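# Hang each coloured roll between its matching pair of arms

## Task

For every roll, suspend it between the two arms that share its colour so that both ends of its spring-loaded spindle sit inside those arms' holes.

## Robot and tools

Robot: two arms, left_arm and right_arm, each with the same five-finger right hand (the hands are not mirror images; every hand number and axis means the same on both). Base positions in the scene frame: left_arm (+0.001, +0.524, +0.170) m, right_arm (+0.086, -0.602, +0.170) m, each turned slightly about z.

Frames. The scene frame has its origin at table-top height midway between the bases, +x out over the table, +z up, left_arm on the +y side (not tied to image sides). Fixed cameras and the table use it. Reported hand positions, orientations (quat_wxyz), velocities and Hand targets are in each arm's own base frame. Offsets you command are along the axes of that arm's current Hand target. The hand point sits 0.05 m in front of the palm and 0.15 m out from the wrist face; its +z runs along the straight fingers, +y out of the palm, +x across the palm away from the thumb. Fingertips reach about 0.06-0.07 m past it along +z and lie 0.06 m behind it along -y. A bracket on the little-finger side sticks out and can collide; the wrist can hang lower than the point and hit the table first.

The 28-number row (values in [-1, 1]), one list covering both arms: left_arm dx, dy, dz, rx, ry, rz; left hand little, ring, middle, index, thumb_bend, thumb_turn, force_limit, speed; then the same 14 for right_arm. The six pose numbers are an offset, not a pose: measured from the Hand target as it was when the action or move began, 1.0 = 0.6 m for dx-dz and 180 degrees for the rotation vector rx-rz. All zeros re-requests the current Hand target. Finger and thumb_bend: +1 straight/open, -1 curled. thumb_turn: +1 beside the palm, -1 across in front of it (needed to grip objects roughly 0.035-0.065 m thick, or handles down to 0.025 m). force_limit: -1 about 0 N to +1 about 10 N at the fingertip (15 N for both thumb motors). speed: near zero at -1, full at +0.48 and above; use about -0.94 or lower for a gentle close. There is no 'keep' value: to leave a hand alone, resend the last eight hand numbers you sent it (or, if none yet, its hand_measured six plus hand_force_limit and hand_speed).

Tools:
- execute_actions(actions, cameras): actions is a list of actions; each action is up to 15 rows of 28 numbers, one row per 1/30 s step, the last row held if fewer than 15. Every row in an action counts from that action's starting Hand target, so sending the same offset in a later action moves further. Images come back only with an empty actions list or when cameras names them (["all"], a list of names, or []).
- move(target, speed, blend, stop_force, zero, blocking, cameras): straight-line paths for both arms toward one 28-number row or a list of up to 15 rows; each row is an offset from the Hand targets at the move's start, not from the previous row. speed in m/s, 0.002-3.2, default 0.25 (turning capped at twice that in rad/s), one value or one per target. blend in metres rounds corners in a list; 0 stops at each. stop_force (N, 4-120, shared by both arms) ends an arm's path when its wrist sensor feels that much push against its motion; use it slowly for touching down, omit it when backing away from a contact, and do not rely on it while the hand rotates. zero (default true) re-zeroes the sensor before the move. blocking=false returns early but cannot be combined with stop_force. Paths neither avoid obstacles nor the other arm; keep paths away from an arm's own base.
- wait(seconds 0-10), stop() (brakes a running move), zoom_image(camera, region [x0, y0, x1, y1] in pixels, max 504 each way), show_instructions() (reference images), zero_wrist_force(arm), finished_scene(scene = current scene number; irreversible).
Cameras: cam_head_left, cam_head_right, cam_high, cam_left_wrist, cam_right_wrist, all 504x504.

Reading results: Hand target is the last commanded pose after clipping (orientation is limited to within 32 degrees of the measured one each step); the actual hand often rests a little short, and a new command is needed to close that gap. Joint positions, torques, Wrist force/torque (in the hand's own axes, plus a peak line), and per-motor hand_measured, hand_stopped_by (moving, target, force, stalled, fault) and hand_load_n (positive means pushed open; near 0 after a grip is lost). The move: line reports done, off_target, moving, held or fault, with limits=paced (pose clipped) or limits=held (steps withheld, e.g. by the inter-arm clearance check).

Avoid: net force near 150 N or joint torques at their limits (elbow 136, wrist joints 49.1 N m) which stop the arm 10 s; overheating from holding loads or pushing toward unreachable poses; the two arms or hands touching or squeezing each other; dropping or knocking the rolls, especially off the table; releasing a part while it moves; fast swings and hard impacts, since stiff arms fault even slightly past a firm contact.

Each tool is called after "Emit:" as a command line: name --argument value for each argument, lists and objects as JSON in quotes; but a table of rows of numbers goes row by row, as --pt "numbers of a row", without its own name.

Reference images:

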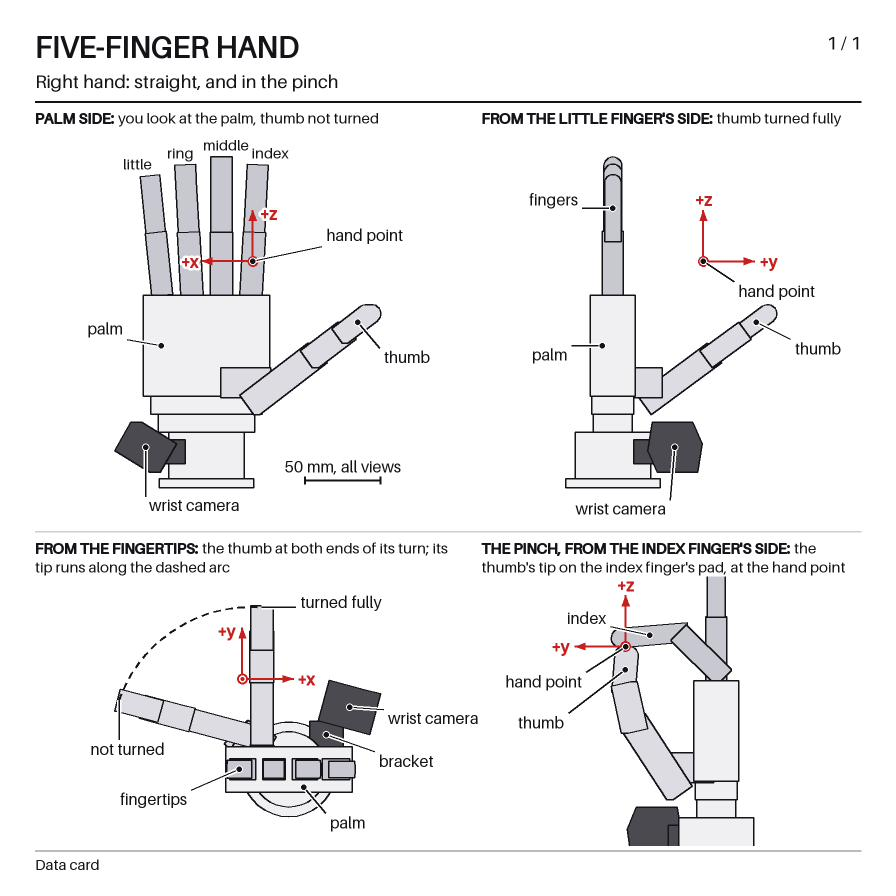

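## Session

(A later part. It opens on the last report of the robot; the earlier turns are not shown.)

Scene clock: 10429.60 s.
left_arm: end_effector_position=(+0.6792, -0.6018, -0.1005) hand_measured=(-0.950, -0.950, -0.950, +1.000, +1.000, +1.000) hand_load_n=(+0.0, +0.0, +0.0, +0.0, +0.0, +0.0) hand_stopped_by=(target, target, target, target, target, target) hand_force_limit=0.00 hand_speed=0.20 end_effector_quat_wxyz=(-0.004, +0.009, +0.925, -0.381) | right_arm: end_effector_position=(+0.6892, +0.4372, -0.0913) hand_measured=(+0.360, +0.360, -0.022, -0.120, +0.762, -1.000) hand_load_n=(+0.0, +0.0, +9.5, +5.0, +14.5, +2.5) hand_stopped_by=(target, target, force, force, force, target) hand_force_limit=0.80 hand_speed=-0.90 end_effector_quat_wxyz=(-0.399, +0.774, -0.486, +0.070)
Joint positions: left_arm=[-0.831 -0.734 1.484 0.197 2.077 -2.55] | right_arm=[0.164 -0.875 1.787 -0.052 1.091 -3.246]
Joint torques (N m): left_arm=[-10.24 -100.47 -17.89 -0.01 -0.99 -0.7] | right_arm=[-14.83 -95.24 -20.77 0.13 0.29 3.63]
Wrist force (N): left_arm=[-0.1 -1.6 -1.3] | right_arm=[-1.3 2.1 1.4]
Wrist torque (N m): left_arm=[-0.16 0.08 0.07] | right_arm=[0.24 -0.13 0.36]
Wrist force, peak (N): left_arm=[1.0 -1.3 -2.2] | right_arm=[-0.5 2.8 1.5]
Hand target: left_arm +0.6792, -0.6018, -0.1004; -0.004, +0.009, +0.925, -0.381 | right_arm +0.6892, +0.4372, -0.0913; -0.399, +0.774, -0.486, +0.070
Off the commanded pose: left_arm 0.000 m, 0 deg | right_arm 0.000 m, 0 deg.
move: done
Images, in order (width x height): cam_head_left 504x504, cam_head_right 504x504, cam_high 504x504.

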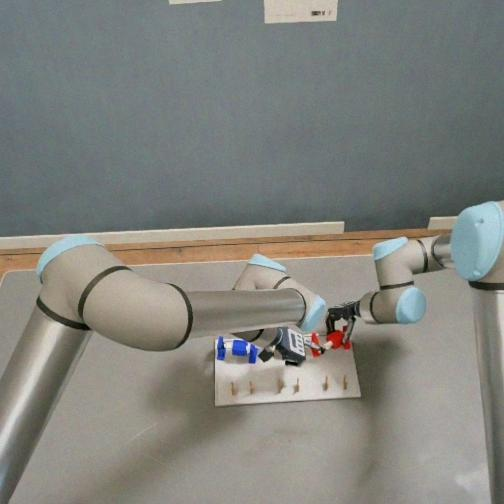

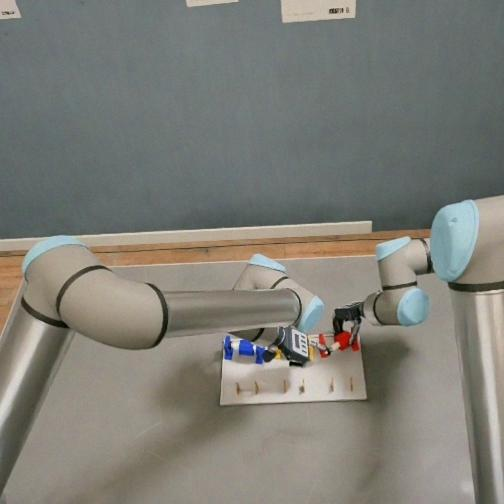

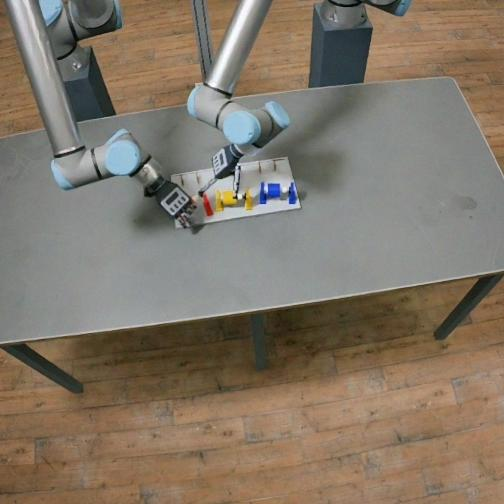

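Emit:
move --pt "0.0088 0.009 -0.0109 0 0 0 -0.95 -0.95 -0.95 1 1 1 0 0.2 0 0 0 0 0 0 0.36 0.36 -0.45 -0.45 -0.15 -1 0.8 -0.9" --pt "0.0263 -0.043 -0.1035 0 0 0 -0.95 -0.95 -0.95 1 1 1 0 0.2 0 0 0 0 0 0 0.36 0.36 -0.45 -0.45 -0.15 -1 0.8 -0.9" --speed 0.05

Emit:
move --target '[0,0,0,0,0,0,-0.95,-0.95,-0.95,1,1,1,0,0.2,-0.02,0,0,0,0,0,0.36,0.36,-0.45,-0.45,-0.15,-1,0.8,-0.9]' --speed 0.02 --cameras '["cam_head_left","cam_head_right","cam_high","cam_right_wrist"]'

Emit:
zoom_image --camera "cam_right_wrist" --region '[334, 0, 504, 120]'

Emit:
zoom_image --camera "cam_head_left" --region '[305, 320, 345, 360]'

Emit:
zoom_image --camera "cam_high" --region '[185, 175, 225, 215]'

Scene clock: 10501.50 s.
left_arm: end_effector_position=(+0.6639, -0.5759, -0.0381) hand_measured=(-0.950, -0.950, -0.950, +1.000, +1.000, +1.000) hand_load_n=(+0.0, +0.5, +0.0, +0.0, +0.0, +0.0) hand_stopped_by=(target, target, target, target, target, target) hand_force_limit=0.00 hand_speed=0.20 end_effector_quat_wxyz=(-0.004, +0.009, +0.925, -0.381) | right_arm: end_effector_position=(+0.6892, +0.4372, -0.0913) hand_measured=(+0.360, +0.360, -0.022, -0.120, +0.762, -1.000) hand_load_n=(+0.0, +0.0, +9.5, +5.0, +14.0, +3.0) hand_stopped_by=(target, target, force, force, force, target) hand_force_limit=0.80 hand_speed=-0.90 end_effector_quat_wxyz=(-0.399, +0.774, -0.486, +0.070)
Joint positions: left_arm=[-0.823 -0.836 1.543 0.243 2.082 -2.542] | right_arm=[0.164 -0.875 1.787 -0.052 1.091 -3.246]
Joint torques (N m): left_arm=[15.8 -71.42 -32.9 -0.78 1.51 1.94] | right_arm=[-18.61 -95.96 -34.91 0.53 0.37 3.7]
Wrist force (N): left_arm=[0.2 -1.2 -0.1] | right_arm=[-1.6 -0.1 -0.4]
Wrist torque (N m): left_arm=[-0.16 0.02 -0.04] | right_arm=[0.25 -0.08 0.34]
Wrist force, peak (N): left_arm=[0.1 -1.9 -1.8] | right_arm=[-1.6 2.6 1.3]
Hand target: left_arm +0.6640, -0.5760, -0.0382; -0.004, +0.009, +0.925, -0.381 | right_arm +0.6892, +0.4372, -0.0913; -0.399, +0.774, -0.486, +0.070
Off the commanded pose: left_arm 0.000 m, 0 deg | right_arm 0.000 m, 0 deg.
move: done

Scene clock: 10502.33 s.
left_arm: end_effector_position=(+0.6640, -0.5760, -0.0382) hand_measured=(-0.950, -0.950, -0.950, +1.000, +1.000, +1.000) hand_load_n=(+0.0, +0.0, +0.0, +0.0, +0.0, +0.0) hand_stopped_by=(target, target, target, target, target, target) hand_force_limit=0.00 hand_speed=0.20 end_effector_quat_wxyz=(-0.004, +0.009, +0.925, -0.381) | right_arm: end_effector_position=(+0.6829, +0.4471, -0.0879) hand_measured=(+0.360, +0.360, -0.022, -0.120, +0.762, -1.000) hand_load_n=(+0.0, +0.0, +9.5, +0.0, +9.5, +2.5) hand_stopped_by=(target, target, force, force, force, target) hand_force_limit=0.80 hand_speed=-0.90 end_effector_quat_wxyz=(-0.399, +0.774, -0.486, +0.070)
Joint positions: left_arm=[-0.823 -0.835 1.543 0.243 2.082 -2.542] | right_arm=[0.18 -0.883 1.792 -0.056 1.102 -3.232]
Joint torques (N m): left_arm=[0.3 -72.37 -36.5 -0.44 -0.3 -1.85] | right_arm=[-17.92 -82.07 -20.77 0.84 0.11 0.38]
Wrist force (N): left_arm=[0.2 -1.4 0.2] | right_arm=[0.3 -0.5 -1.5]
Wrist torque (N m): left_arm=[-0.21 0.00 -0.04] | right_arm=[0.19 -0.06 0.02]
Wrist force, peak (N): left_arm=[0.6 -1.9 0.1] | right_arm=[1.0 -0.8 -1.9]
Hand target: left_arm +0.6640, -0.5760, -0.0382; -0.004, +0.009, +0.925, -0.381 | right_arm +0.6830, +0.4469, -0.0880; -0.399, +0.774, -0.486, +0.070
Off the commanded pose: left_arm 0.000 m, 0 deg | right_arm 0.000 m, 0 deg.
move: done
camera_calibration:
cam_right_wrist: T_world_to_cam=[[-0.555931, -0.387859, -0.735192, 0.490499], [-0.831034, 0.240199, 0.501684, 0.48968], [-0.0179901, 0.889871, -0.455858, -0.314747], [0, 0, 0, 1]] pos_world=[0.673961, 0.352707, -0.0285339]
Images, in order (width x height): cam_head_left 504x504, cam_head_right 504x504, cam_high 504x504, cam_right_wrist 504x504.

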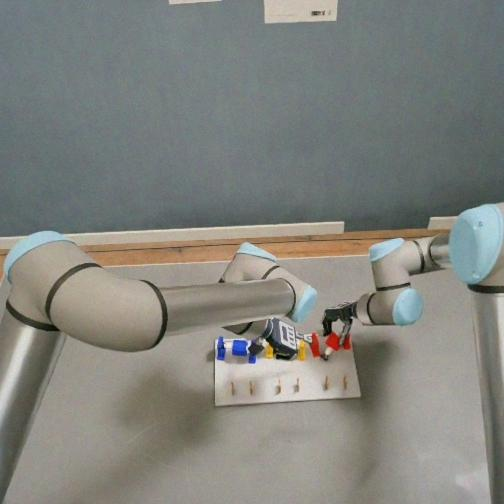

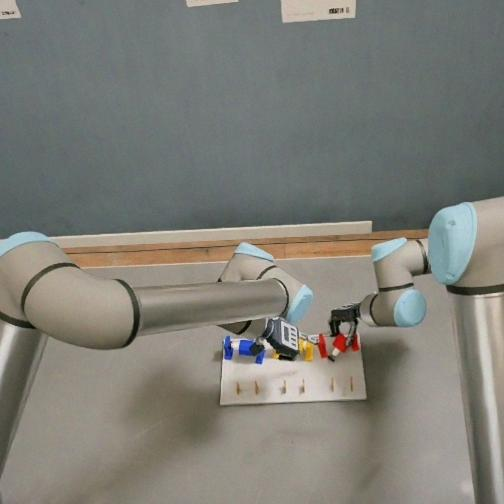

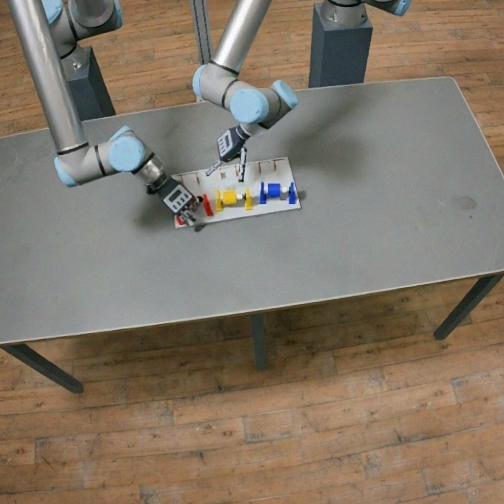

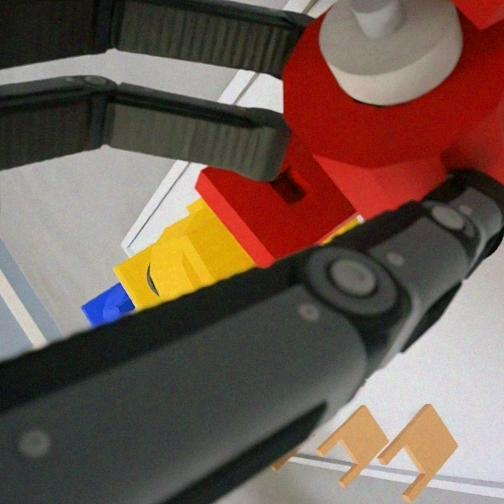

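Scaled by 2.965 from the camera's 504x504 image, which has a finer 720x720 frame.

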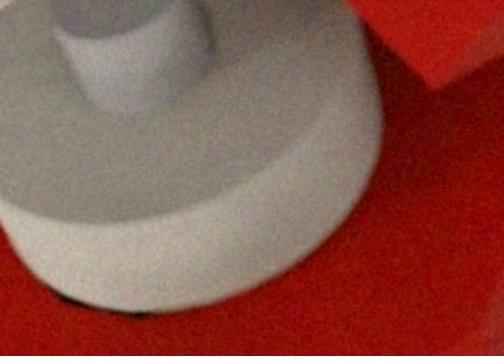

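Scaled by 12.600 from the camera's 504x504 image, which has a finer 720x720 frame.

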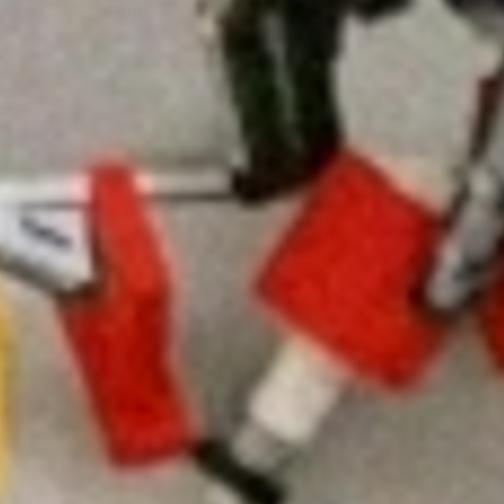

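Scaled by 12.600 from the camera's 504x504 image, which has a finer 720x720 frame.

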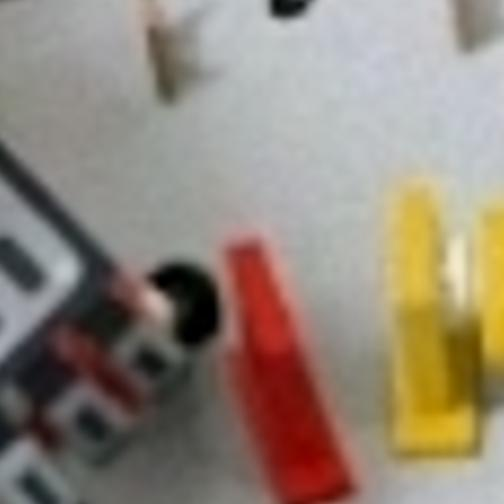

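Emit:
move --pt "0 0 0 0 0 0 -0.95 -0.95 -0.95 1 1 1 0 0.2 -0.0318 -0.0774 -0.0764 0 0 0 0.36 0.36 -0.45 -0.45 -0.15 -1 0.8 -0.9" --speed 0.06 --cameras '["cam_head_left","cam_high","cam_right_wrist"]'

Emit:
zoom_image --camera "cam_head_left" --region '[295, 290, 375, 370]'

Scene clock: 10528.77 s.
left_arm: end_effector_position=(+0.6640, -0.5760, -0.0382) hand_measured=(-0.950, -0.950, -0.950, +1.000, +1.000, +1.000) hand_load_n=(+0.0, +0.0, +0.5, +0.0, +0.0, +0.0) hand_stopped_by=(target, target, target, target, target, target) hand_force_limit=0.00 hand_speed=0.20 end_effector_quat_wxyz=(-0.004, +0.009, +0.925, -0.381) | right_arm: end_effector_position=(+0.6829, +0.4469, -0.0198) hand_measured=(+0.360, +0.360, -0.022, -0.120, +0.762, -1.000) hand_load_n=(+0.0, +0.0, +9.0, +0.5, +8.5, +2.5) hand_stopped_by=(target, target, force, force, force, target) hand_force_limit=0.80 hand_speed=-0.90 end_effector_quat_wxyz=(-0.399, +0.774, -0.486, +0.070) end_effector_velocity=(+0.001, -0.001, -0.003) end_effector_angular_velocity=(+0.000, -0.001, -0.001)
Joint positions: left_arm=[-0.823 -0.835 1.543 0.243 2.082 -2.542] | right_arm=[0.18 -0.969 1.781 0.042 1.101 -3.232]
Joint velocities: left_arm=[within noise] | right_arm=[-0.001 0.004 0 -0.005 0 0]
Joint torques (N m): left_arm=[-14.02 -73.46 -36.04 -0.85 -0.43 -2.09] | right_arm=[-19.42 -74.65 -26.69 0.26 -2.72 -3.17]
Wrist force (N): left_arm=[0.3 -1.7 -0.2] | right_arm=[0.7 -0.4 -1.6]
Wrist torque (N m): left_arm=[-0.23 0.01 -0.04] | right_arm=[0.22 -0.14 0.12]
Wrist force, peak (N): left_arm=[0.6 -2.0 0.3] | right_arm=[0.3 -1.3 -2.5]
Hand target: left_arm +0.6640, -0.5760, -0.0382; -0.004, +0.009, +0.925, -0.381 | right_arm +0.6828, +0.4469, -0.0200; -0.399, +0.774, -0.486, +0.070
Off the commanded pose: left_arm 0.000 m, 0 deg | right_arm 0.000 m, 0 deg.
move: done
camera_calibration:
cam_right_wrist: T_world_to_cam=[[-0.55587, -0.387827, -0.735254, 0.540417], [-0.831077, 0.240243, 0.501592, 0.455471], [-0.0178912, 0.889873, -0.455858, -0.283459], [0, 0, 0, 1]] pos_world=[0.673862, 0.352407, 0.0396665]
Images, in order (width x height): cam_head_left 504x504, cam_high 504x504, cam_right_wrist 504x504.

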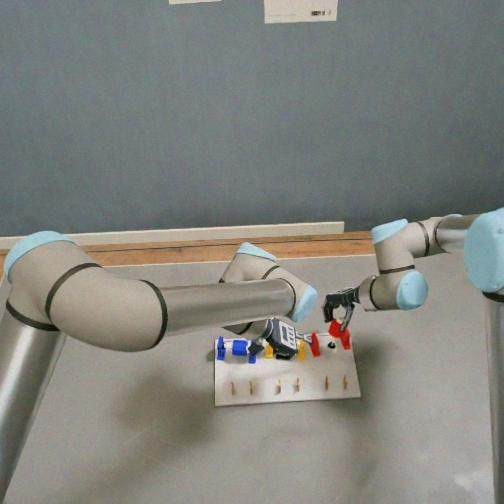

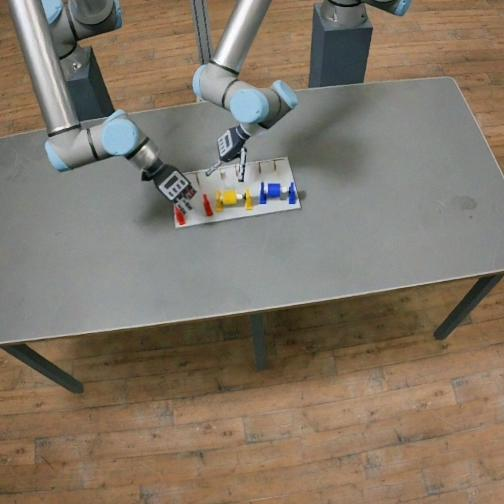

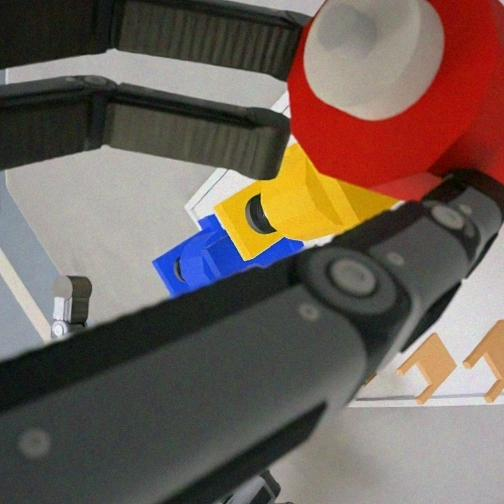

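Scaled by 6.300 from the camera's 504x504 image, which has a finer 720x720 frame.

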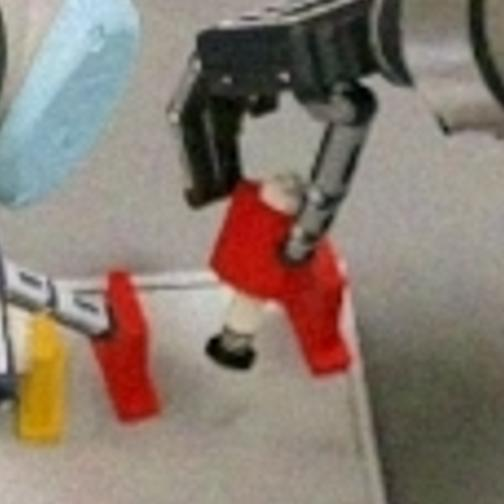

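Emit:
move --pt "0 0 0 0 0 0 -0.95 -0.95 -0.95 1 1 1 0 0.2 -0.0140 -0.0341 -0.0337 0 0 0 0.36 0.36 -0.45 -0.45 -0.15 -1 0.8 -0.9" --pt "0 0 0 0 0 0 -0.95 -0.95 -0.95 1 1 1 0 0.2 0.1312 0.1287 -0.2340 0.0175 0.1517 0.0224 0.36 0.36 -0.45 -0.45 -0.15 -1 0.8 -0.9" --speed 0.06 --cameras '["cam_head_left","cam_high","cam_right_wrist"]'

Emit:
zoom_image --camera "cam_head_left" --region '[335, 290, 435, 390]'

Scene clock: 10550.90 s.
left_arm: end_effector_position=(+0.6640, -0.5760, -0.0382) hand_measured=(-0.950, -0.950, -0.950, +1.000, +1.000, +1.000) hand_load_n=(+0.0, +0.5, +0.5, +0.0, +0.0, -0.5) hand_stopped_by=(target, target, target, target, target, target) hand_force_limit=0.00 hand_speed=0.20 end_effector_quat_wxyz=(-0.004, +0.009, +0.925, -0.381) | right_arm: end_effector_position=(+0.6000, +0.2897, -0.0006) hand_measured=(+0.360, +0.360, -0.022, -0.120, +0.762, -1.000) hand_load_n=(+0.0, +0.0, +8.5, +0.5, +9.0, +2.5) hand_stopped_by=(target, target, force, force, force, target) hand_force_limit=0.80 hand_speed=-0.90 end_effector_quat_wxyz=(-0.296, +0.707, -0.591, +0.250) end_effector_velocity=(+0.001, +0.003, +0.001) end_effector_angular_velocity=(+0.004, +0.002, +0.006)
Joint positions: left_arm=[-0.823 -0.835 1.543 0.243 2.082 -2.542] | right_arm=[0.127 -1.226 2.112 -0.109 1.538 -3.179]
Joint velocities: left_arm=[within noise] | right_arm=[0.002 0.002 -0.005 0.004 -0.006 0]
Joint torques (N m): left_arm=[-15.81 -72.24 -35.15 -0.46 -0.53 -2.17] | right_arm=[-0.86 -49.31 -36.43 3.71 -1.73 2.05]
Wrist force (N): left_arm=[0.1 -1.9 -0.2] | right_arm=[-0.2 -0.3 -2.2]
Wrist torque (N m): left_arm=[-0.27 0.04 -0.07] | right_arm=[0.19 0.02 -0.06]
Wrist force, peak (N): left_arm=[0.3 -2.1 -0.2] | right_arm=[0.5 0.0 -2.6]
Hand target: left_arm +0.6640, -0.5760, -0.0382; -0.004, +0.009, +0.925, -0.381 | right_arm +0.6000, +0.2899, -0.0006; -0.296, +0.707, -0.591, +0.250
Off the commanded pose: left_arm 0.000 m, 0 deg | right_arm 0.000 m, 0 deg.
move: done
camera_calibration:
cam_right_wrist: T_world_to_cam=[[-0.625561, -0.349666, -0.697429, 0.478318], [-0.696278, 0.653492, 0.296891, 0.214036], [0.351951, 0.671328, -0.652264, -0.29506], [0, 0, 0, 1]] pos_world=[0.552093, 0.225463, 0.0775897]
Images, in order (width x height): cam_head_left 504x504, cam_high 504x504, cam_right_wrist 504x504.

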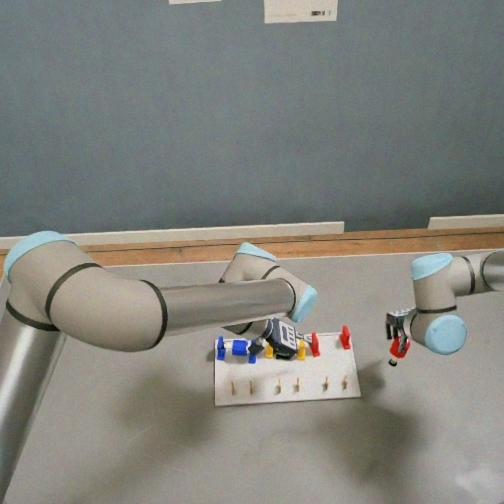

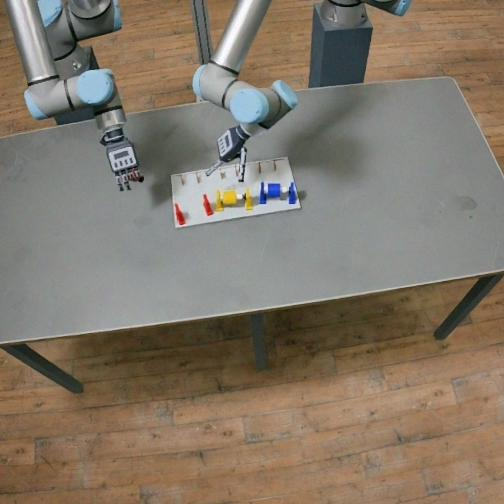

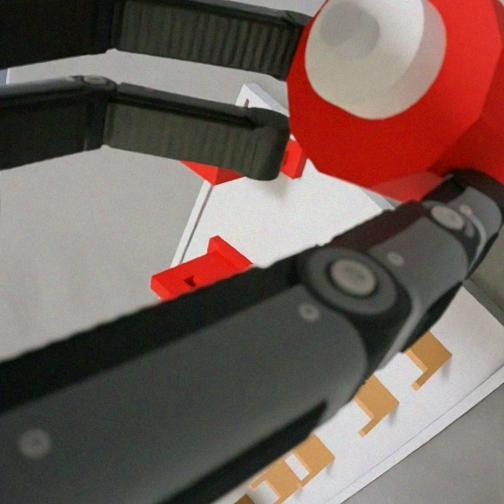

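Scaled by 5.040 from the camera's 504x504 image, which has a finer 720x720 frame.

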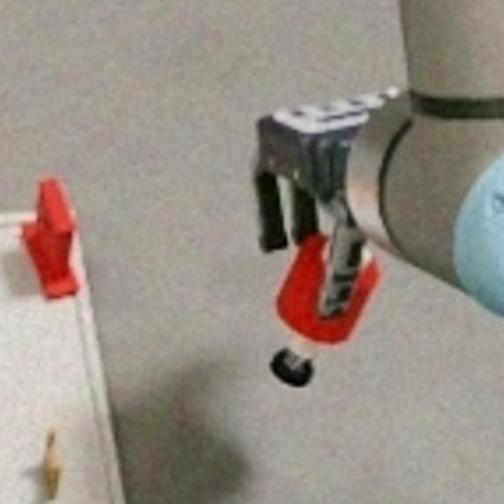

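Emit:
move --pt "0 0 0 0 0 0 -0.95 -0.95 -0.95 1 1 1 0 0.2 0 0.083 0.082 0 0 0 0.36 0.36 -0.45 -0.45 -0.15 -1 0.8 -0.9" --speed 0.05

Emit:
move --target '[0,0,0,0,0,0,-0.95,-0.95,-0.95,1,1,1,0,0.2,0,0.0474,0.0468,0,0,0,0.36,0.36,-0.45,-0.45,-0.15,-1,0.8,-0.9]' --speed 0.015 --stop_force 4 --cameras '["cam_head_left","cam_high","cam_right_wrist"]'

Emit:
zoom_image --camera "cam_head_left" --region '[345, 300, 425, 380]'

Scene clock: 10559.40 s.
left_arm: end_effector_position=(+0.6640, -0.5760, -0.0382) hand_measured=(-0.950, -0.950, -0.950, +1.000, +1.000, +1.000) hand_load_n=(+0.0, +0.0, +0.0, +0.0, -0.5, +0.0) hand_stopped_by=(target, target, target, target, target, target) hand_force_limit=0.00 hand_speed=0.20 end_effector_quat_wxyz=(-0.004, +0.009, +0.925, -0.381) | right_arm: end_effector_position=(+0.6002, +0.2897, -0.0707) hand_measured=(+0.360, +0.360, -0.022, -0.120, +0.762, -1.000) hand_load_n=(+0.0, +0.0, +9.0, +0.0, +9.0, +2.5) hand_stopped_by=(target, target, force, force, force, target) hand_force_limit=0.80 hand_speed=-0.90 end_effector_quat_wxyz=(-0.296, +0.707, -0.591, +0.250) end_effector_velocity=(+0.000, +0.000, +0.003) end_effector_angular_velocity=(+0.000, -0.001, +0.000)
Joint positions: left_arm=[-0.823 -0.835 1.543 0.243 2.082 -2.542] | right_arm=[0.126 -1.117 2.134 -0.242 1.537 -3.179]
Joint velocities: left_arm=[within noise] | right_arm=[0.001 -0.005 -0.001 0.005 0 0]
Joint torques (N m): left_arm=[-15.01 -71.28 -35.96 -0.23 -0.13 -2.45] | right_arm=[-19.51 -75.02 -23.15 3.48 -2.13 -3.13]
Wrist force (N): left_arm=[0.5 -1.6 -0.1] | right_arm=[-0.2 -0.6 -2.0]
Wrist torque (N m): left_arm=[-0.22 -0.03 -0.04] | right_arm=[0.15 -0.06 -0.02]
Wrist force, peak (N): left_arm=[0.4 -2.1 0.2] | right_arm=[0.0 -0.6 -2.7]
Hand target: left_arm +0.6640, -0.5760, -0.0382; -0.004, +0.009, +0.925, -0.381 | right_arm +0.6003, +0.2897, -0.0706; -0.296, +0.707, -0.591, +0.250
Off the commanded pose: left_arm 0.000 m, 0 deg | right_arm 0.000 m, 0 deg.
move: done

Scene clock: 10563.07 s.
left_arm: end_effector_position=(+0.6640, -0.5760, -0.0382) hand_measured=(-0.950, -0.950, -0.950, +1.000, +1.000, +1.000) hand_load_n=(+0.0, +0.0, +0.5, +0.0, +0.0, +0.0) hand_stopped_by=(target, target, target, target, target, target) hand_force_limit=0.00 hand_speed=0.20 end_effector_quat_wxyz=(-0.004, +0.009, +0.925, -0.381) | right_arm: end_effector_position=(+0.6005, +0.2896, -0.1106) hand_measured=(+0.360, +0.360, -0.022, -0.120, +0.762, -1.000) hand_load_n=(+0.0, +0.0, +8.5, +0.0, +8.5, +2.5) hand_stopped_by=(target, target, force, force, force, target) hand_force_limit=0.80 hand_speed=-0.90 end_effector_quat_wxyz=(-0.296, +0.707, -0.591, +0.250)
Joint positions: left_arm=[-0.823 -0.835 1.543 0.243 2.082 -2.542] | right_arm=[0.126 -1.049 2.14 -0.314 1.537 -3.179]
Joint torques (N m): left_arm=[-16.08 -73.01 -36.14 -0.84 -0.65 -1.79] | right_arm=[-18.72 -75.59 -14.51 3.58 -2.13 -3.11]
Wrist force (N): left_arm=[0.3 -1.8 0.0] | right_arm=[0.2 -0.2 -2.4]
Wrist torque (N m): left_arm=[-0.26 -0.01 -0.05] | right_arm=[0.23 -0.08 0.09]
Wrist force, peak (N): left_arm=[0.6 -1.9 0.0] | right_arm=[-0.1 -0.5 -3.1]
Hand target: left_arm +0.6640, -0.5760, -0.0382; -0.004, +0.009, +0.925, -0.381 | right_arm +0.6005, +0.2896, -0.1106; -0.296, +0.707, -0.591, +0.250
Off the commanded pose: left_arm 0.000 m, 0 deg | right_arm 0.000 m, 0 deg.
move: done
camera_calibration:
cam_right_wrist: T_world_to_cam=[[-0.625514, -0.349892, -0.697358, 0.401906], [-0.696523, 0.65316, 0.297049, 0.247322], [0.351552, 0.671534, -0.652268, -0.366746], [0, 0, 0, 1]] pos_world=[0.552593, 0.225365, -0.0324109]
Images, in order (width x height): cam_head_left 504x504, cam_high 504x504, cam_right_wrist 504x504.

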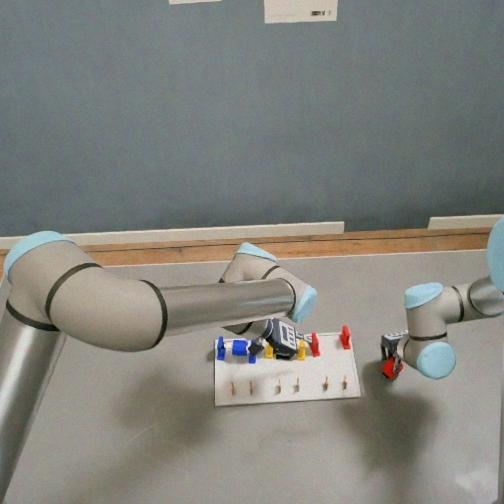

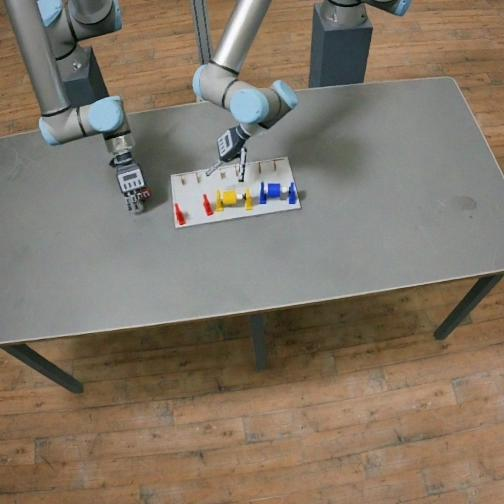

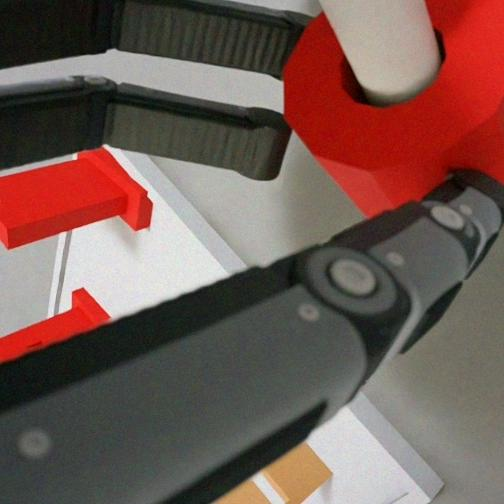

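Scaled by 6.300 from the camera's 504x504 image, which has a finer 720x720 frame.

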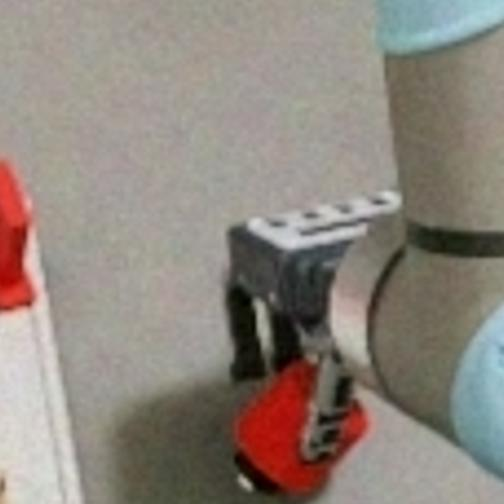

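Emit:
move --target '[0,0,0,0,0,0,-0.95,-0.95,-0.95,1,1,1,0,0.2,0.0667,0.0249,0.0246,0,0,0,0.36,0.36,-0.45,-0.45,-0.15,-1,0.8,-0.9]' --speed 0.015 --stop_force 6 --cameras '["cam_head_left","cam_right_wrist"]'

Emit:
zoom_image --camera "cam_head_left" --region '[345, 310, 425, 390]'

Scene clock: 10572.87 s.
left_arm: end_effector_position=(+0.6640, -0.5760, -0.0382) hand_measured=(-0.950, -0.950, -0.950, +1.000, +1.000, +1.000) hand_load_n=(+0.0, +0.0, +0.0, +0.0, +0.0, -0.5) hand_stopped_by=(target, target, target, target, target, target) hand_force_limit=0.00 hand_speed=0.20 end_effector_quat_wxyz=(-0.004, +0.009, +0.925, -0.381) | right_arm: end_effector_position=(+0.6055, +0.2620, -0.1251) hand_measured=(+0.360, +0.360, -0.024, -0.120, +0.760, -1.000) hand_load_n=(+0.0, +0.0, +0.0, +3.5, +6.0, -1.5) hand_stopped_by=(target, target, force, force, force, target) hand_force_limit=0.80 hand_speed=-0.90 end_effector_quat_wxyz=(-0.296, +0.707, -0.591, +0.250)
Joint positions: left_arm=[-0.823 -0.835 1.543 0.243 2.082 -2.542] | right_arm=[0.068 -1.03 2.156 -0.347 1.495 -3.22]
Joint torques (N m): left_arm=[-15.02 -72.74 -35.17 -0.13 -0.45 -2.04] | right_arm=[20.98 -75.54 -27.62 2.91 3.41 3.8]
Wrist force (N): left_arm=[0.5 -1.8 -0.1] | right_arm=[0.6 -2.1 -4.4]
Wrist torque (N m): left_arm=[-0.26 -0.02 -0.04] | right_arm=[0.15 -0.02 0.01]
Wrist force, peak (N): left_arm=[0.5 -2.3 -0.3] | right_arm=[-0.3 -9.2 -10.0]
Hand target: left_arm +0.6640, -0.5760, -0.0382; -0.004, +0.009, +0.925, -0.381 | right_arm +0.6055, +0.2620, -0.1251; -0.296, +0.707, -0.591, +0.250 (not the last commanded pose)
Off the commanded pose: left_arm 0.000 m, 0 deg | right_arm 0.014 m, 0 deg.
move: contact (right_arm)
camera_calibration:
cam_right_wrist: T_world_to_cam=[[-0.625465, -0.349869, -0.697414, 0.385161], [-0.696556, 0.653127, 0.297044, 0.273194], [0.351573, 0.671578, -0.652211, -0.35951], [0, 0, 0, 1]] pos_world=[0.557593, 0.197765, -0.0470108]
Images, in order (width x height): cam_head_left 504x504, cam_right_wrist 504x504.

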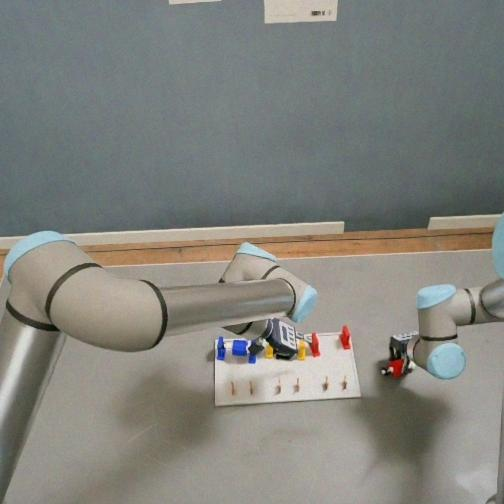

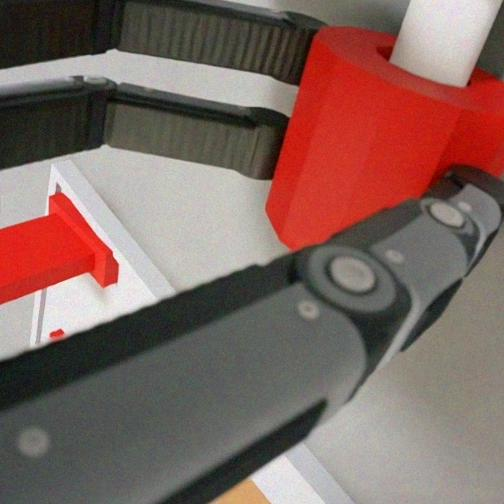

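Scaled by 6.300 from the camera's 504x504 image, which has a finer 720x720 frame.

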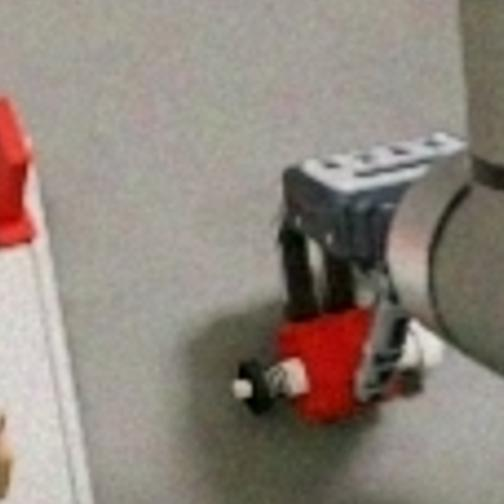

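Emit:
move --target '[0,0,0,0,0,0,-0.95,-0.95,-0.95,1,1,1,0,0.2,0,0,0,0,0,0,0.36,0.36,0.36,0.36,0.95,-1,0.8,-0.9]'

Emit:
move --target '[0,0,0,0,0,0,-0.95,-0.95,-0.95,1,1,1,0,0.2,0,-0.0948,-0.0936,0,0,0,0.36,0.36,0.36,0.36,0.95,-1,0.8,-0.9]' --speed 0.06 --cameras '["cam_head_left","cam_high","cam_right_wrist"]'

Emit:
zoom_image --camera "cam_head_left" --region '[355, 320, 435, 400]'

Emit:
zoom_image --camera "cam_high" --region '[90, 160, 190, 230]'

Scene clock: 10580.70 s.
left_arm: end_effector_position=(+0.6640, -0.5760, -0.0382) hand_measured=(-0.950, -0.950, -0.950, +1.000, +1.000, +1.000) hand_load_n=(+0.0, +0.0, +0.0, +0.0, +0.0, +0.0) hand_stopped_by=(target, target, target, target, target, target) hand_force_limit=0.00 hand_speed=0.20 end_effector_quat_wxyz=(-0.004, +0.009, +0.925, -0.381) | right_arm: end_effector_position=(+0.6055, +0.2620, -0.1251) hand_measured=(+0.360, +0.360, +0.360, +0.360, +0.950, -1.000) hand_load_n=(+0.0, +0.0, +0.0, +0.0, -0.5, +0.0) hand_stopped_by=(target, target, target, target, target, target) hand_force_limit=0.80 hand_speed=-0.90 end_effector_quat_wxyz=(-0.296, +0.707, -0.591, +0.250)
Joint positions: left_arm=[-0.823 -0.835 1.543 0.243 2.082 -2.542] | right_arm=[0.068 -1.03 2.156 -0.347 1.495 -3.22]
Joint torques (N m): left_arm=[-14.33 -71.96 -34.74 0.07 -0.4 -2.03] | right_arm=[18.88 -66.77 -25.62 1.56 3.42 4.14]
Wrist force (N): left_arm=[0.5 -1.7 -0.1] | right_arm=[0.0 -0.5 -2.1]
Wrist torque (N m): left_arm=[-0.23 -0.03 -0.04] | right_arm=[0.21 -0.03 0.03]
Wrist force, peak (N): left_arm=[0.4 -2.0 0.1] | right_arm=[0.8 -2.4 -5.4]
Hand target: left_arm +0.6640, -0.5760, -0.0382; -0.004, +0.009, +0.925, -0.381 | right_arm +0.6055, +0.2620, -0.1251; -0.296, +0.707, -0.591, +0.250
Off the commanded pose: left_arm 0.000 m, 0 deg | right_arm 0.000 m, 0 deg.
move: done

Scene clock: 10582.33 s.
left_arm: end_effector_position=(+0.6640, -0.5760, -0.0382) hand_measured=(-0.950, -0.950, -0.950, +1.000, +1.000, +1.000) hand_load_n=(+0.5, +0.0, +0.0, +0.0, +0.0, -0.5) hand_stopped_by=(target, target, target, target, target, target) hand_force_limit=0.00 hand_speed=0.20 end_effector_quat_wxyz=(-0.004, +0.009, +0.925, -0.381) | right_arm: end_effector_position=(+0.6053, +0.2622, -0.0451) hand_measured=(+0.360, +0.360, +0.360, +0.360, +0.950, -1.000) hand_load_n=(+0.0, +0.0, +0.0, +0.0, +0.0, +0.0) hand_stopped_by=(target, target, target, target, target, target) hand_force_limit=0.80 hand_speed=-0.90 end_effector_quat_wxyz=(-0.296, +0.707, -0.591, +0.250)
Joint positions: left_arm=[-0.823 -0.835 1.543 0.243 2.082 -2.542] | right_arm=[0.069 -1.166 2.142 -0.198 1.496 -3.22]
Joint torques (N m): left_arm=[-14.62 -72.92 -34.77 -0.3 -0.18 -1.88] | right_arm=[18.47 -50.6 -19.53 -0.51 3.25 3.52]
Wrist force (N): left_arm=[0.5 -1.6 0.2] | right_arm=[0.1 0.0 -2.1]
Wrist torque (N m): left_arm=[-0.24 -0.04 -0.03] | right_arm=[0.24 0.00 0.00]
Wrist force, peak (N): left_arm=[0.3 -2.2 -0.3] | right_arm=[0.0 -0.5 -2.8]
Hand target: left_arm +0.6640, -0.5760, -0.0382; -0.004, +0.009, +0.925, -0.381 | right_arm +0.6052, +0.2622, -0.0452; -0.296, +0.707, -0.591, +0.250
Off the commanded pose: left_arm 0.000 m, 0 deg | right_arm 0.000 m, 0 deg.
move: done
camera_calibration:
cam_right_wrist: T_world_to_cam=[[-0.625303, -0.349825, -0.69758, 0.440869], [-0.696601, 0.653153, 0.296881, 0.249256], [0.35177, 0.671576, -0.652107, -0.307545], [0, 0, 0, 1]] pos_world=[0.557494, 0.197965, 0.0329901]
Images, in order (width x height): cam_head_left 504x504, cam_high 504x504, cam_right_wrist 504x504.

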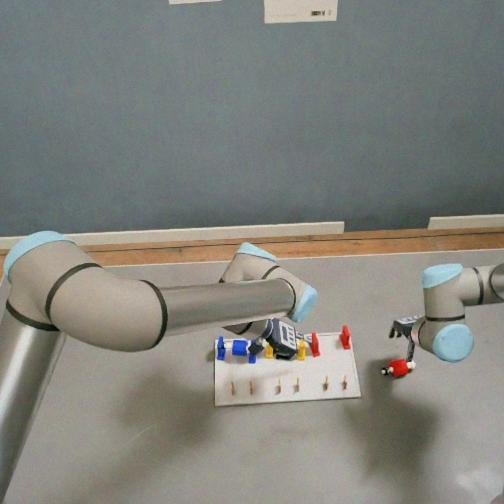

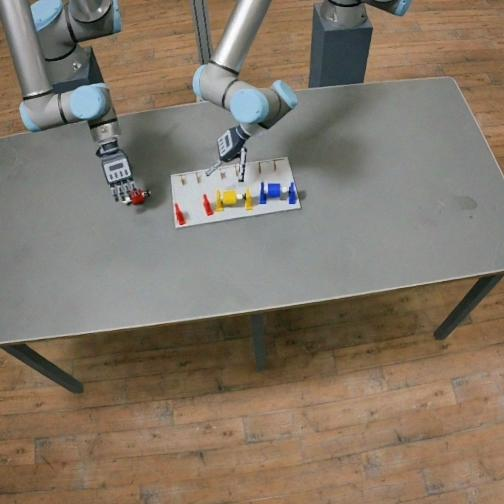

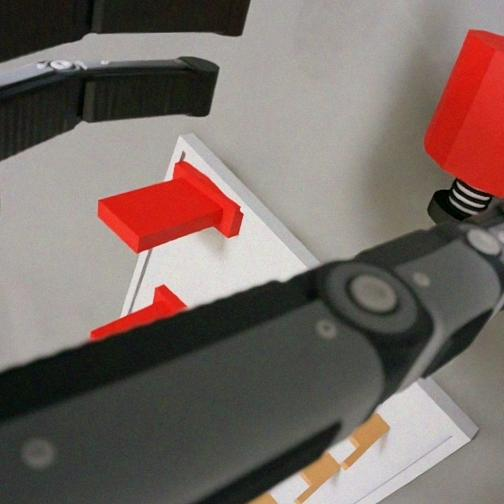

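Scaled by 6.300 from the camera's 504x504 image, which has a finer 720x720 frame.

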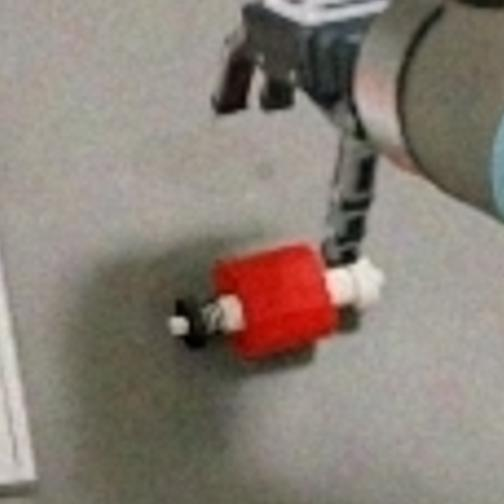

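Scaled by 5.040 from the camera's 504x504 image, which has a finer 720x720 frame.

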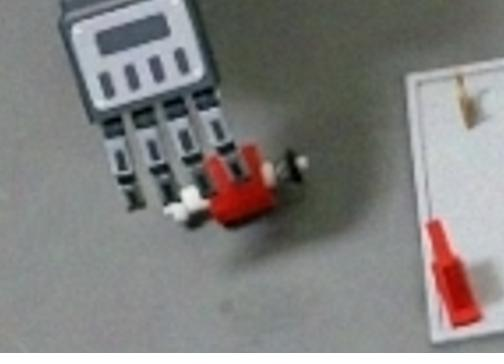

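Emit:
move --target '[0,0,0,0,0,0,-0.95,-0.95,-0.95,1,1,1,0,0.2,0,0.0644,-0.0653,0,0,0,0.36,0.36,0.36,0.36,0.95,-1,0.8,-0.9]' --speed 0.08 --cameras '["cam_right_wrist"]'

Emit:
zoom_image --camera "cam_right_wrist" --region '[204, 0, 504, 300]'

Scene clock: 10589.60 s.
left_arm: end_effector_position=(+0.6640, -0.5760, -0.0382) hand_measured=(-0.950, -0.950, -0.950, +1.000, +1.000, +1.000) hand_load_n=(+0.0, +0.5, +0.0, +0.0, +0.0, +0.0) hand_stopped_by=(target, target, target, target, target, target) hand_force_limit=0.00 hand_speed=0.20 end_effector_quat_wxyz=(-0.004, +0.009, +0.925, -0.381) | right_arm: end_effector_position=(+0.5511, +0.2524, -0.0454) hand_measured=(+0.360, +0.360, +0.360, +0.360, +0.950, -1.000) hand_load_n=(+0.0, +0.0, +0.0, +0.0, +0.0, +0.0) hand_stopped_by=(target, target, target, target, target, target) hand_force_limit=0.80 hand_speed=-0.90 end_effector_quat_wxyz=(-0.296, +0.707, -0.591, +0.250) end_effector_velocity=(+0.002, +0.001, +0.000) end_effector_angular_velocity=(+0.000, +0.000, +0.001)
Joint positions: left_arm=[-0.823 -0.835 1.543 0.243 2.082 -2.542] | right_arm=[0.054 -1.228 2.25 -0.243 1.486 -3.23]
Joint velocities: left_arm=[within noise] | right_arm=[0.001 0.002 -0.005 0.002 0 0]
Joint torques (N m): left_arm=[-15.7 -71.18 -34.81 -0.56 -0.02 -2.06] | right_arm=[8.7 -42.98 -30.61 3.76 0.82 0.26]
Wrist force (N): left_arm=[0.5 -1.9 0.2] | right_arm=[0.3 -0.5 -1.9]
Wrist torque (N m): left_arm=[-0.28 -0.04 -0.04] | right_arm=[0.20 -0.10 0.24]
Wrist force, peak (N): left_arm=[0.6 -2.2 -0.2] | right_arm=[0.5 0.4 -3.0]
Hand target: left_arm +0.6640, -0.5760, -0.0382; -0.004, +0.009, +0.925, -0.381 | right_arm +0.5510, +0.2525, -0.0454; -0.296, +0.707, -0.591, +0.250
Off the commanded pose: left_arm 0.000 m, 0 deg | right_arm 0.000 m, 0 deg.
move: done
camera_calibration:
cam_right_wrist: T_world_to_cam=[[-0.62535, -0.349913, -0.697494, 0.403384], [-0.696615, 0.653126, 0.296907, 0.217901], [0.35166, 0.671556, -0.652187, -0.281931], [0, 0, 0, 1]] pos_world=[0.503194, 0.188165, 0.0327898]
Images, in order (width x height): cam_right_wrist 504x504.

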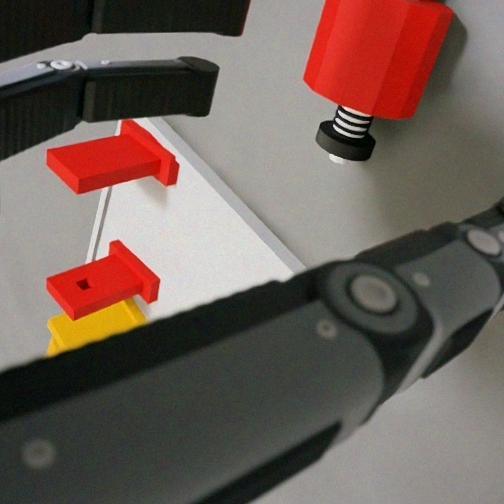

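Scaled by 1.680 from the camera's 504x504 image, which has a finer 720x720 frame.

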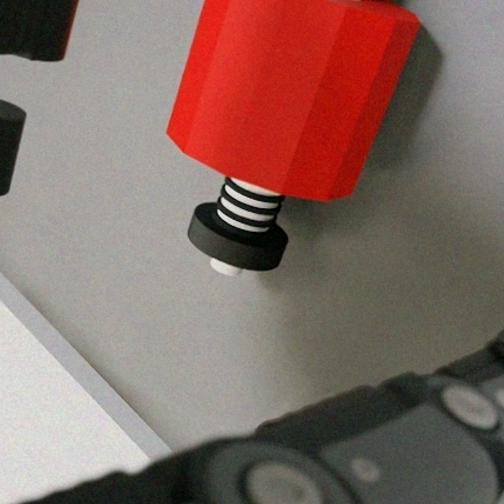

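Emit:
move --pt "0 0 0 0 0 0 -0.95 -0.95 -0.95 1 1 1 0 0.2 -0.0068 0.0035 0.1258 0 0 0 0.36 0.36 0.35 0.35 0.95 -1 -0.6 -0.5" --speed 0.06

Emit:
move --target '[0,0,0,0,0,0,-0.95,-0.95,-0.95,1,1,1,0,0.2,0,0.0486,0.0480,0,0,0,0.36,0.36,0.35,0.35,0.95,-1,-0.6,-0.5]' --speed 0.025 --stop_force 5 --cameras '["cam_right_wrist","cam_head_left","cam_high"]'

Emit:
zoom_image --camera "cam_head_left" --region '[355, 320, 435, 400]'

Emit:
zoom_image --camera "cam_high" --region '[90, 160, 190, 230]'

Scene clock: 10616.43 s.
left_arm: end_effector_position=(+0.6640, -0.5760, -0.0382) hand_measured=(-0.950, -0.950, -0.950, +1.000, +1.000, +1.000) hand_load_n=(+0.0, +0.0, +0.0, +0.0, +0.0, -0.5) hand_stopped_by=(target, target, target, target, target, target) hand_force_limit=0.00 hand_speed=0.20 end_effector_quat_wxyz=(-0.004, +0.009, +0.925, -0.381) | right_arm: end_effector_position=(+0.6021, +0.2656, -0.0997) hand_measured=(+0.360, +0.360, +0.350, +0.350, +0.950, -1.000) hand_load_n=(+0.0, +0.0, +0.0, +0.0, +0.0, +0.0) hand_stopped_by=(target, target, target, target, target, target) hand_force_limit=-0.60 hand_speed=-0.50 end_effector_quat_wxyz=(-0.296, +0.707, -0.591, +0.250)
Joint positions: left_arm=[-0.823 -0.835 1.543 0.243 2.082 -2.542] | right_arm=[0.076 -1.076 2.157 -0.303 1.501 -3.215]
Joint torques (N m): left_arm=[-16.57 -72.39 -35.43 -0.14 0.07 -1.71] | right_arm=[-1.75 -77.09 -9.83 3.86 1.06 1.67]
Wrist force (N): left_arm=[0.5 -1.6 0.1] | right_arm=[0.4 -0.2 -2.5]
Wrist torque (N m): left_arm=[-0.24 -0.03 -0.04] | right_arm=[0.24 -0.09 -0.07]
Wrist force, peak (N): left_arm=[0.8 -2.3 0.0] | right_arm=[0.5 -0.3 -2.7]
Hand target: left_arm +0.6640, -0.5760, -0.0382; -0.004, +0.009, +0.925, -0.381 | right_arm +0.6019, +0.2656, -0.0997; -0.296, +0.707, -0.591, +0.250
Off the commanded pose: left_arm 0.000 m, 0 deg | right_arm 0.000 m, 0 deg.
move: done

Scene clock: 10618.83 s.
left_arm: end_effector_position=(+0.6640, -0.5760, -0.0382) hand_measured=(-0.950, -0.950, -0.950, +1.000, +1.000, +1.000) hand_load_n=(+0.5, +0.0, +0.0, +0.0, +0.0, -0.5) hand_stopped_by=(target, target, target, target, target, target) hand_force_limit=0.00 hand_speed=0.20 end_effector_quat_wxyz=(-0.004, +0.009, +0.925, -0.381) | right_arm: end_effector_position=(+0.6020, +0.2655, -0.1396) hand_measured=(+0.360, +0.360, +0.350, +0.350, +0.950, -1.000) hand_load_n=(+0.0, +0.0, +0.0, +0.0, +0.0, +0.0) hand_stopped_by=(target, target, target, target, target, target) hand_force_limit=-0.60 hand_speed=-0.50 end_effector_quat_wxyz=(-0.296, +0.707, -0.591, +0.250)
Joint positions: left_arm=[-0.823 -0.835 1.543 0.243 2.082 -2.542] | right_arm=[0.076 -1.006 2.159 -0.375 1.501 -3.215]
Joint torques (N m): left_arm=[-14.2 -72.79 -34.56 -0.23 0.1 -2.06] | right_arm=[-15.39 -67.81 -13.02 0.23 0.93 -3.29]
Wrist force (N): left_arm=[0.1 -1.3 -0.2] | right_arm=[0.4 -1.7 -3.7]
Wrist torque (N m): left_arm=[-0.17 0.03 -0.04] | right_arm=[0.30 -0.01 -0.06]
Wrist force, peak (N): left_arm=[0.3 -2.0 0.1] | right_arm=[-0.1 -23.5 -27.3]
Hand target: left_arm +0.6640, -0.5760, -0.0382; -0.004, +0.009, +0.925, -0.381 | right_arm +0.6020, +0.2655, -0.1396; -0.296, +0.707, -0.591, +0.250 (not the last commanded pose)
Off the commanded pose: left_arm 0.000 m, 0 deg | right_arm 0.001 m, 0 deg.
move: contact (right_arm)
camera_calibration:
cam_right_wrist: T_world_to_cam=[[-0.625536, -0.34987, -0.697349, 0.374224], [-0.696502, 0.653172, 0.297071, 0.272845], [0.351552, 0.671534, -0.652268, -0.369973], [0, 0, 0, 1]] pos_world=[0.554193, 0.201165, -0.061411]
Images, in order (width x height): cam_head_left 504x504, cam_high 504x504, cam_right_wrist 504x504.

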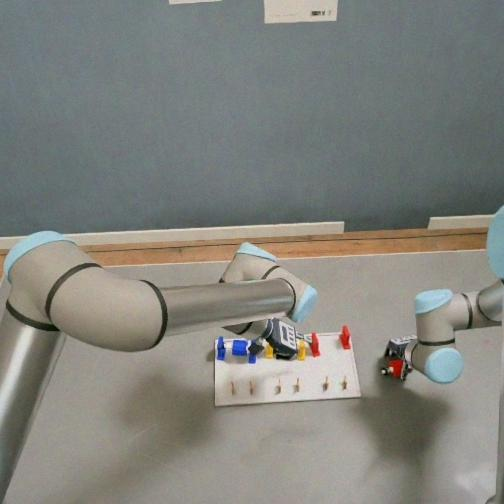

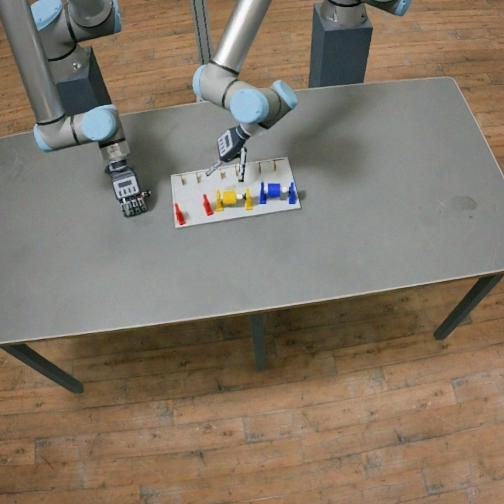

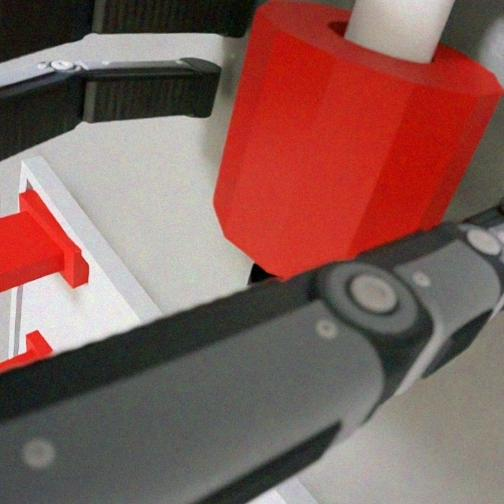

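Scaled by 6.300 from the camera's 504x504 image, which has a finer 720x720 frame.

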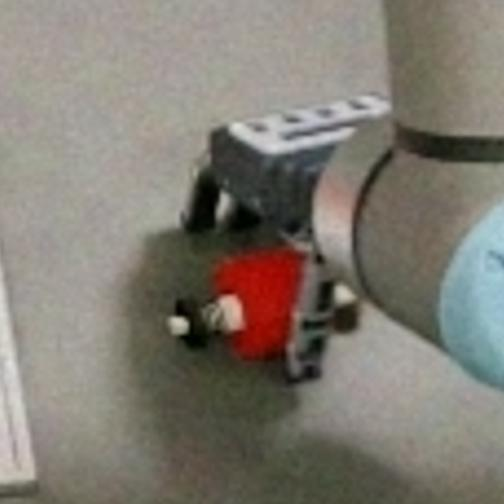

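Scaled by 5.040 from the camera's 504x504 image, which has a finer 720x720 frame.

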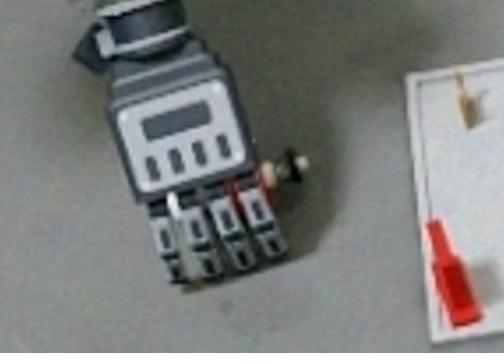

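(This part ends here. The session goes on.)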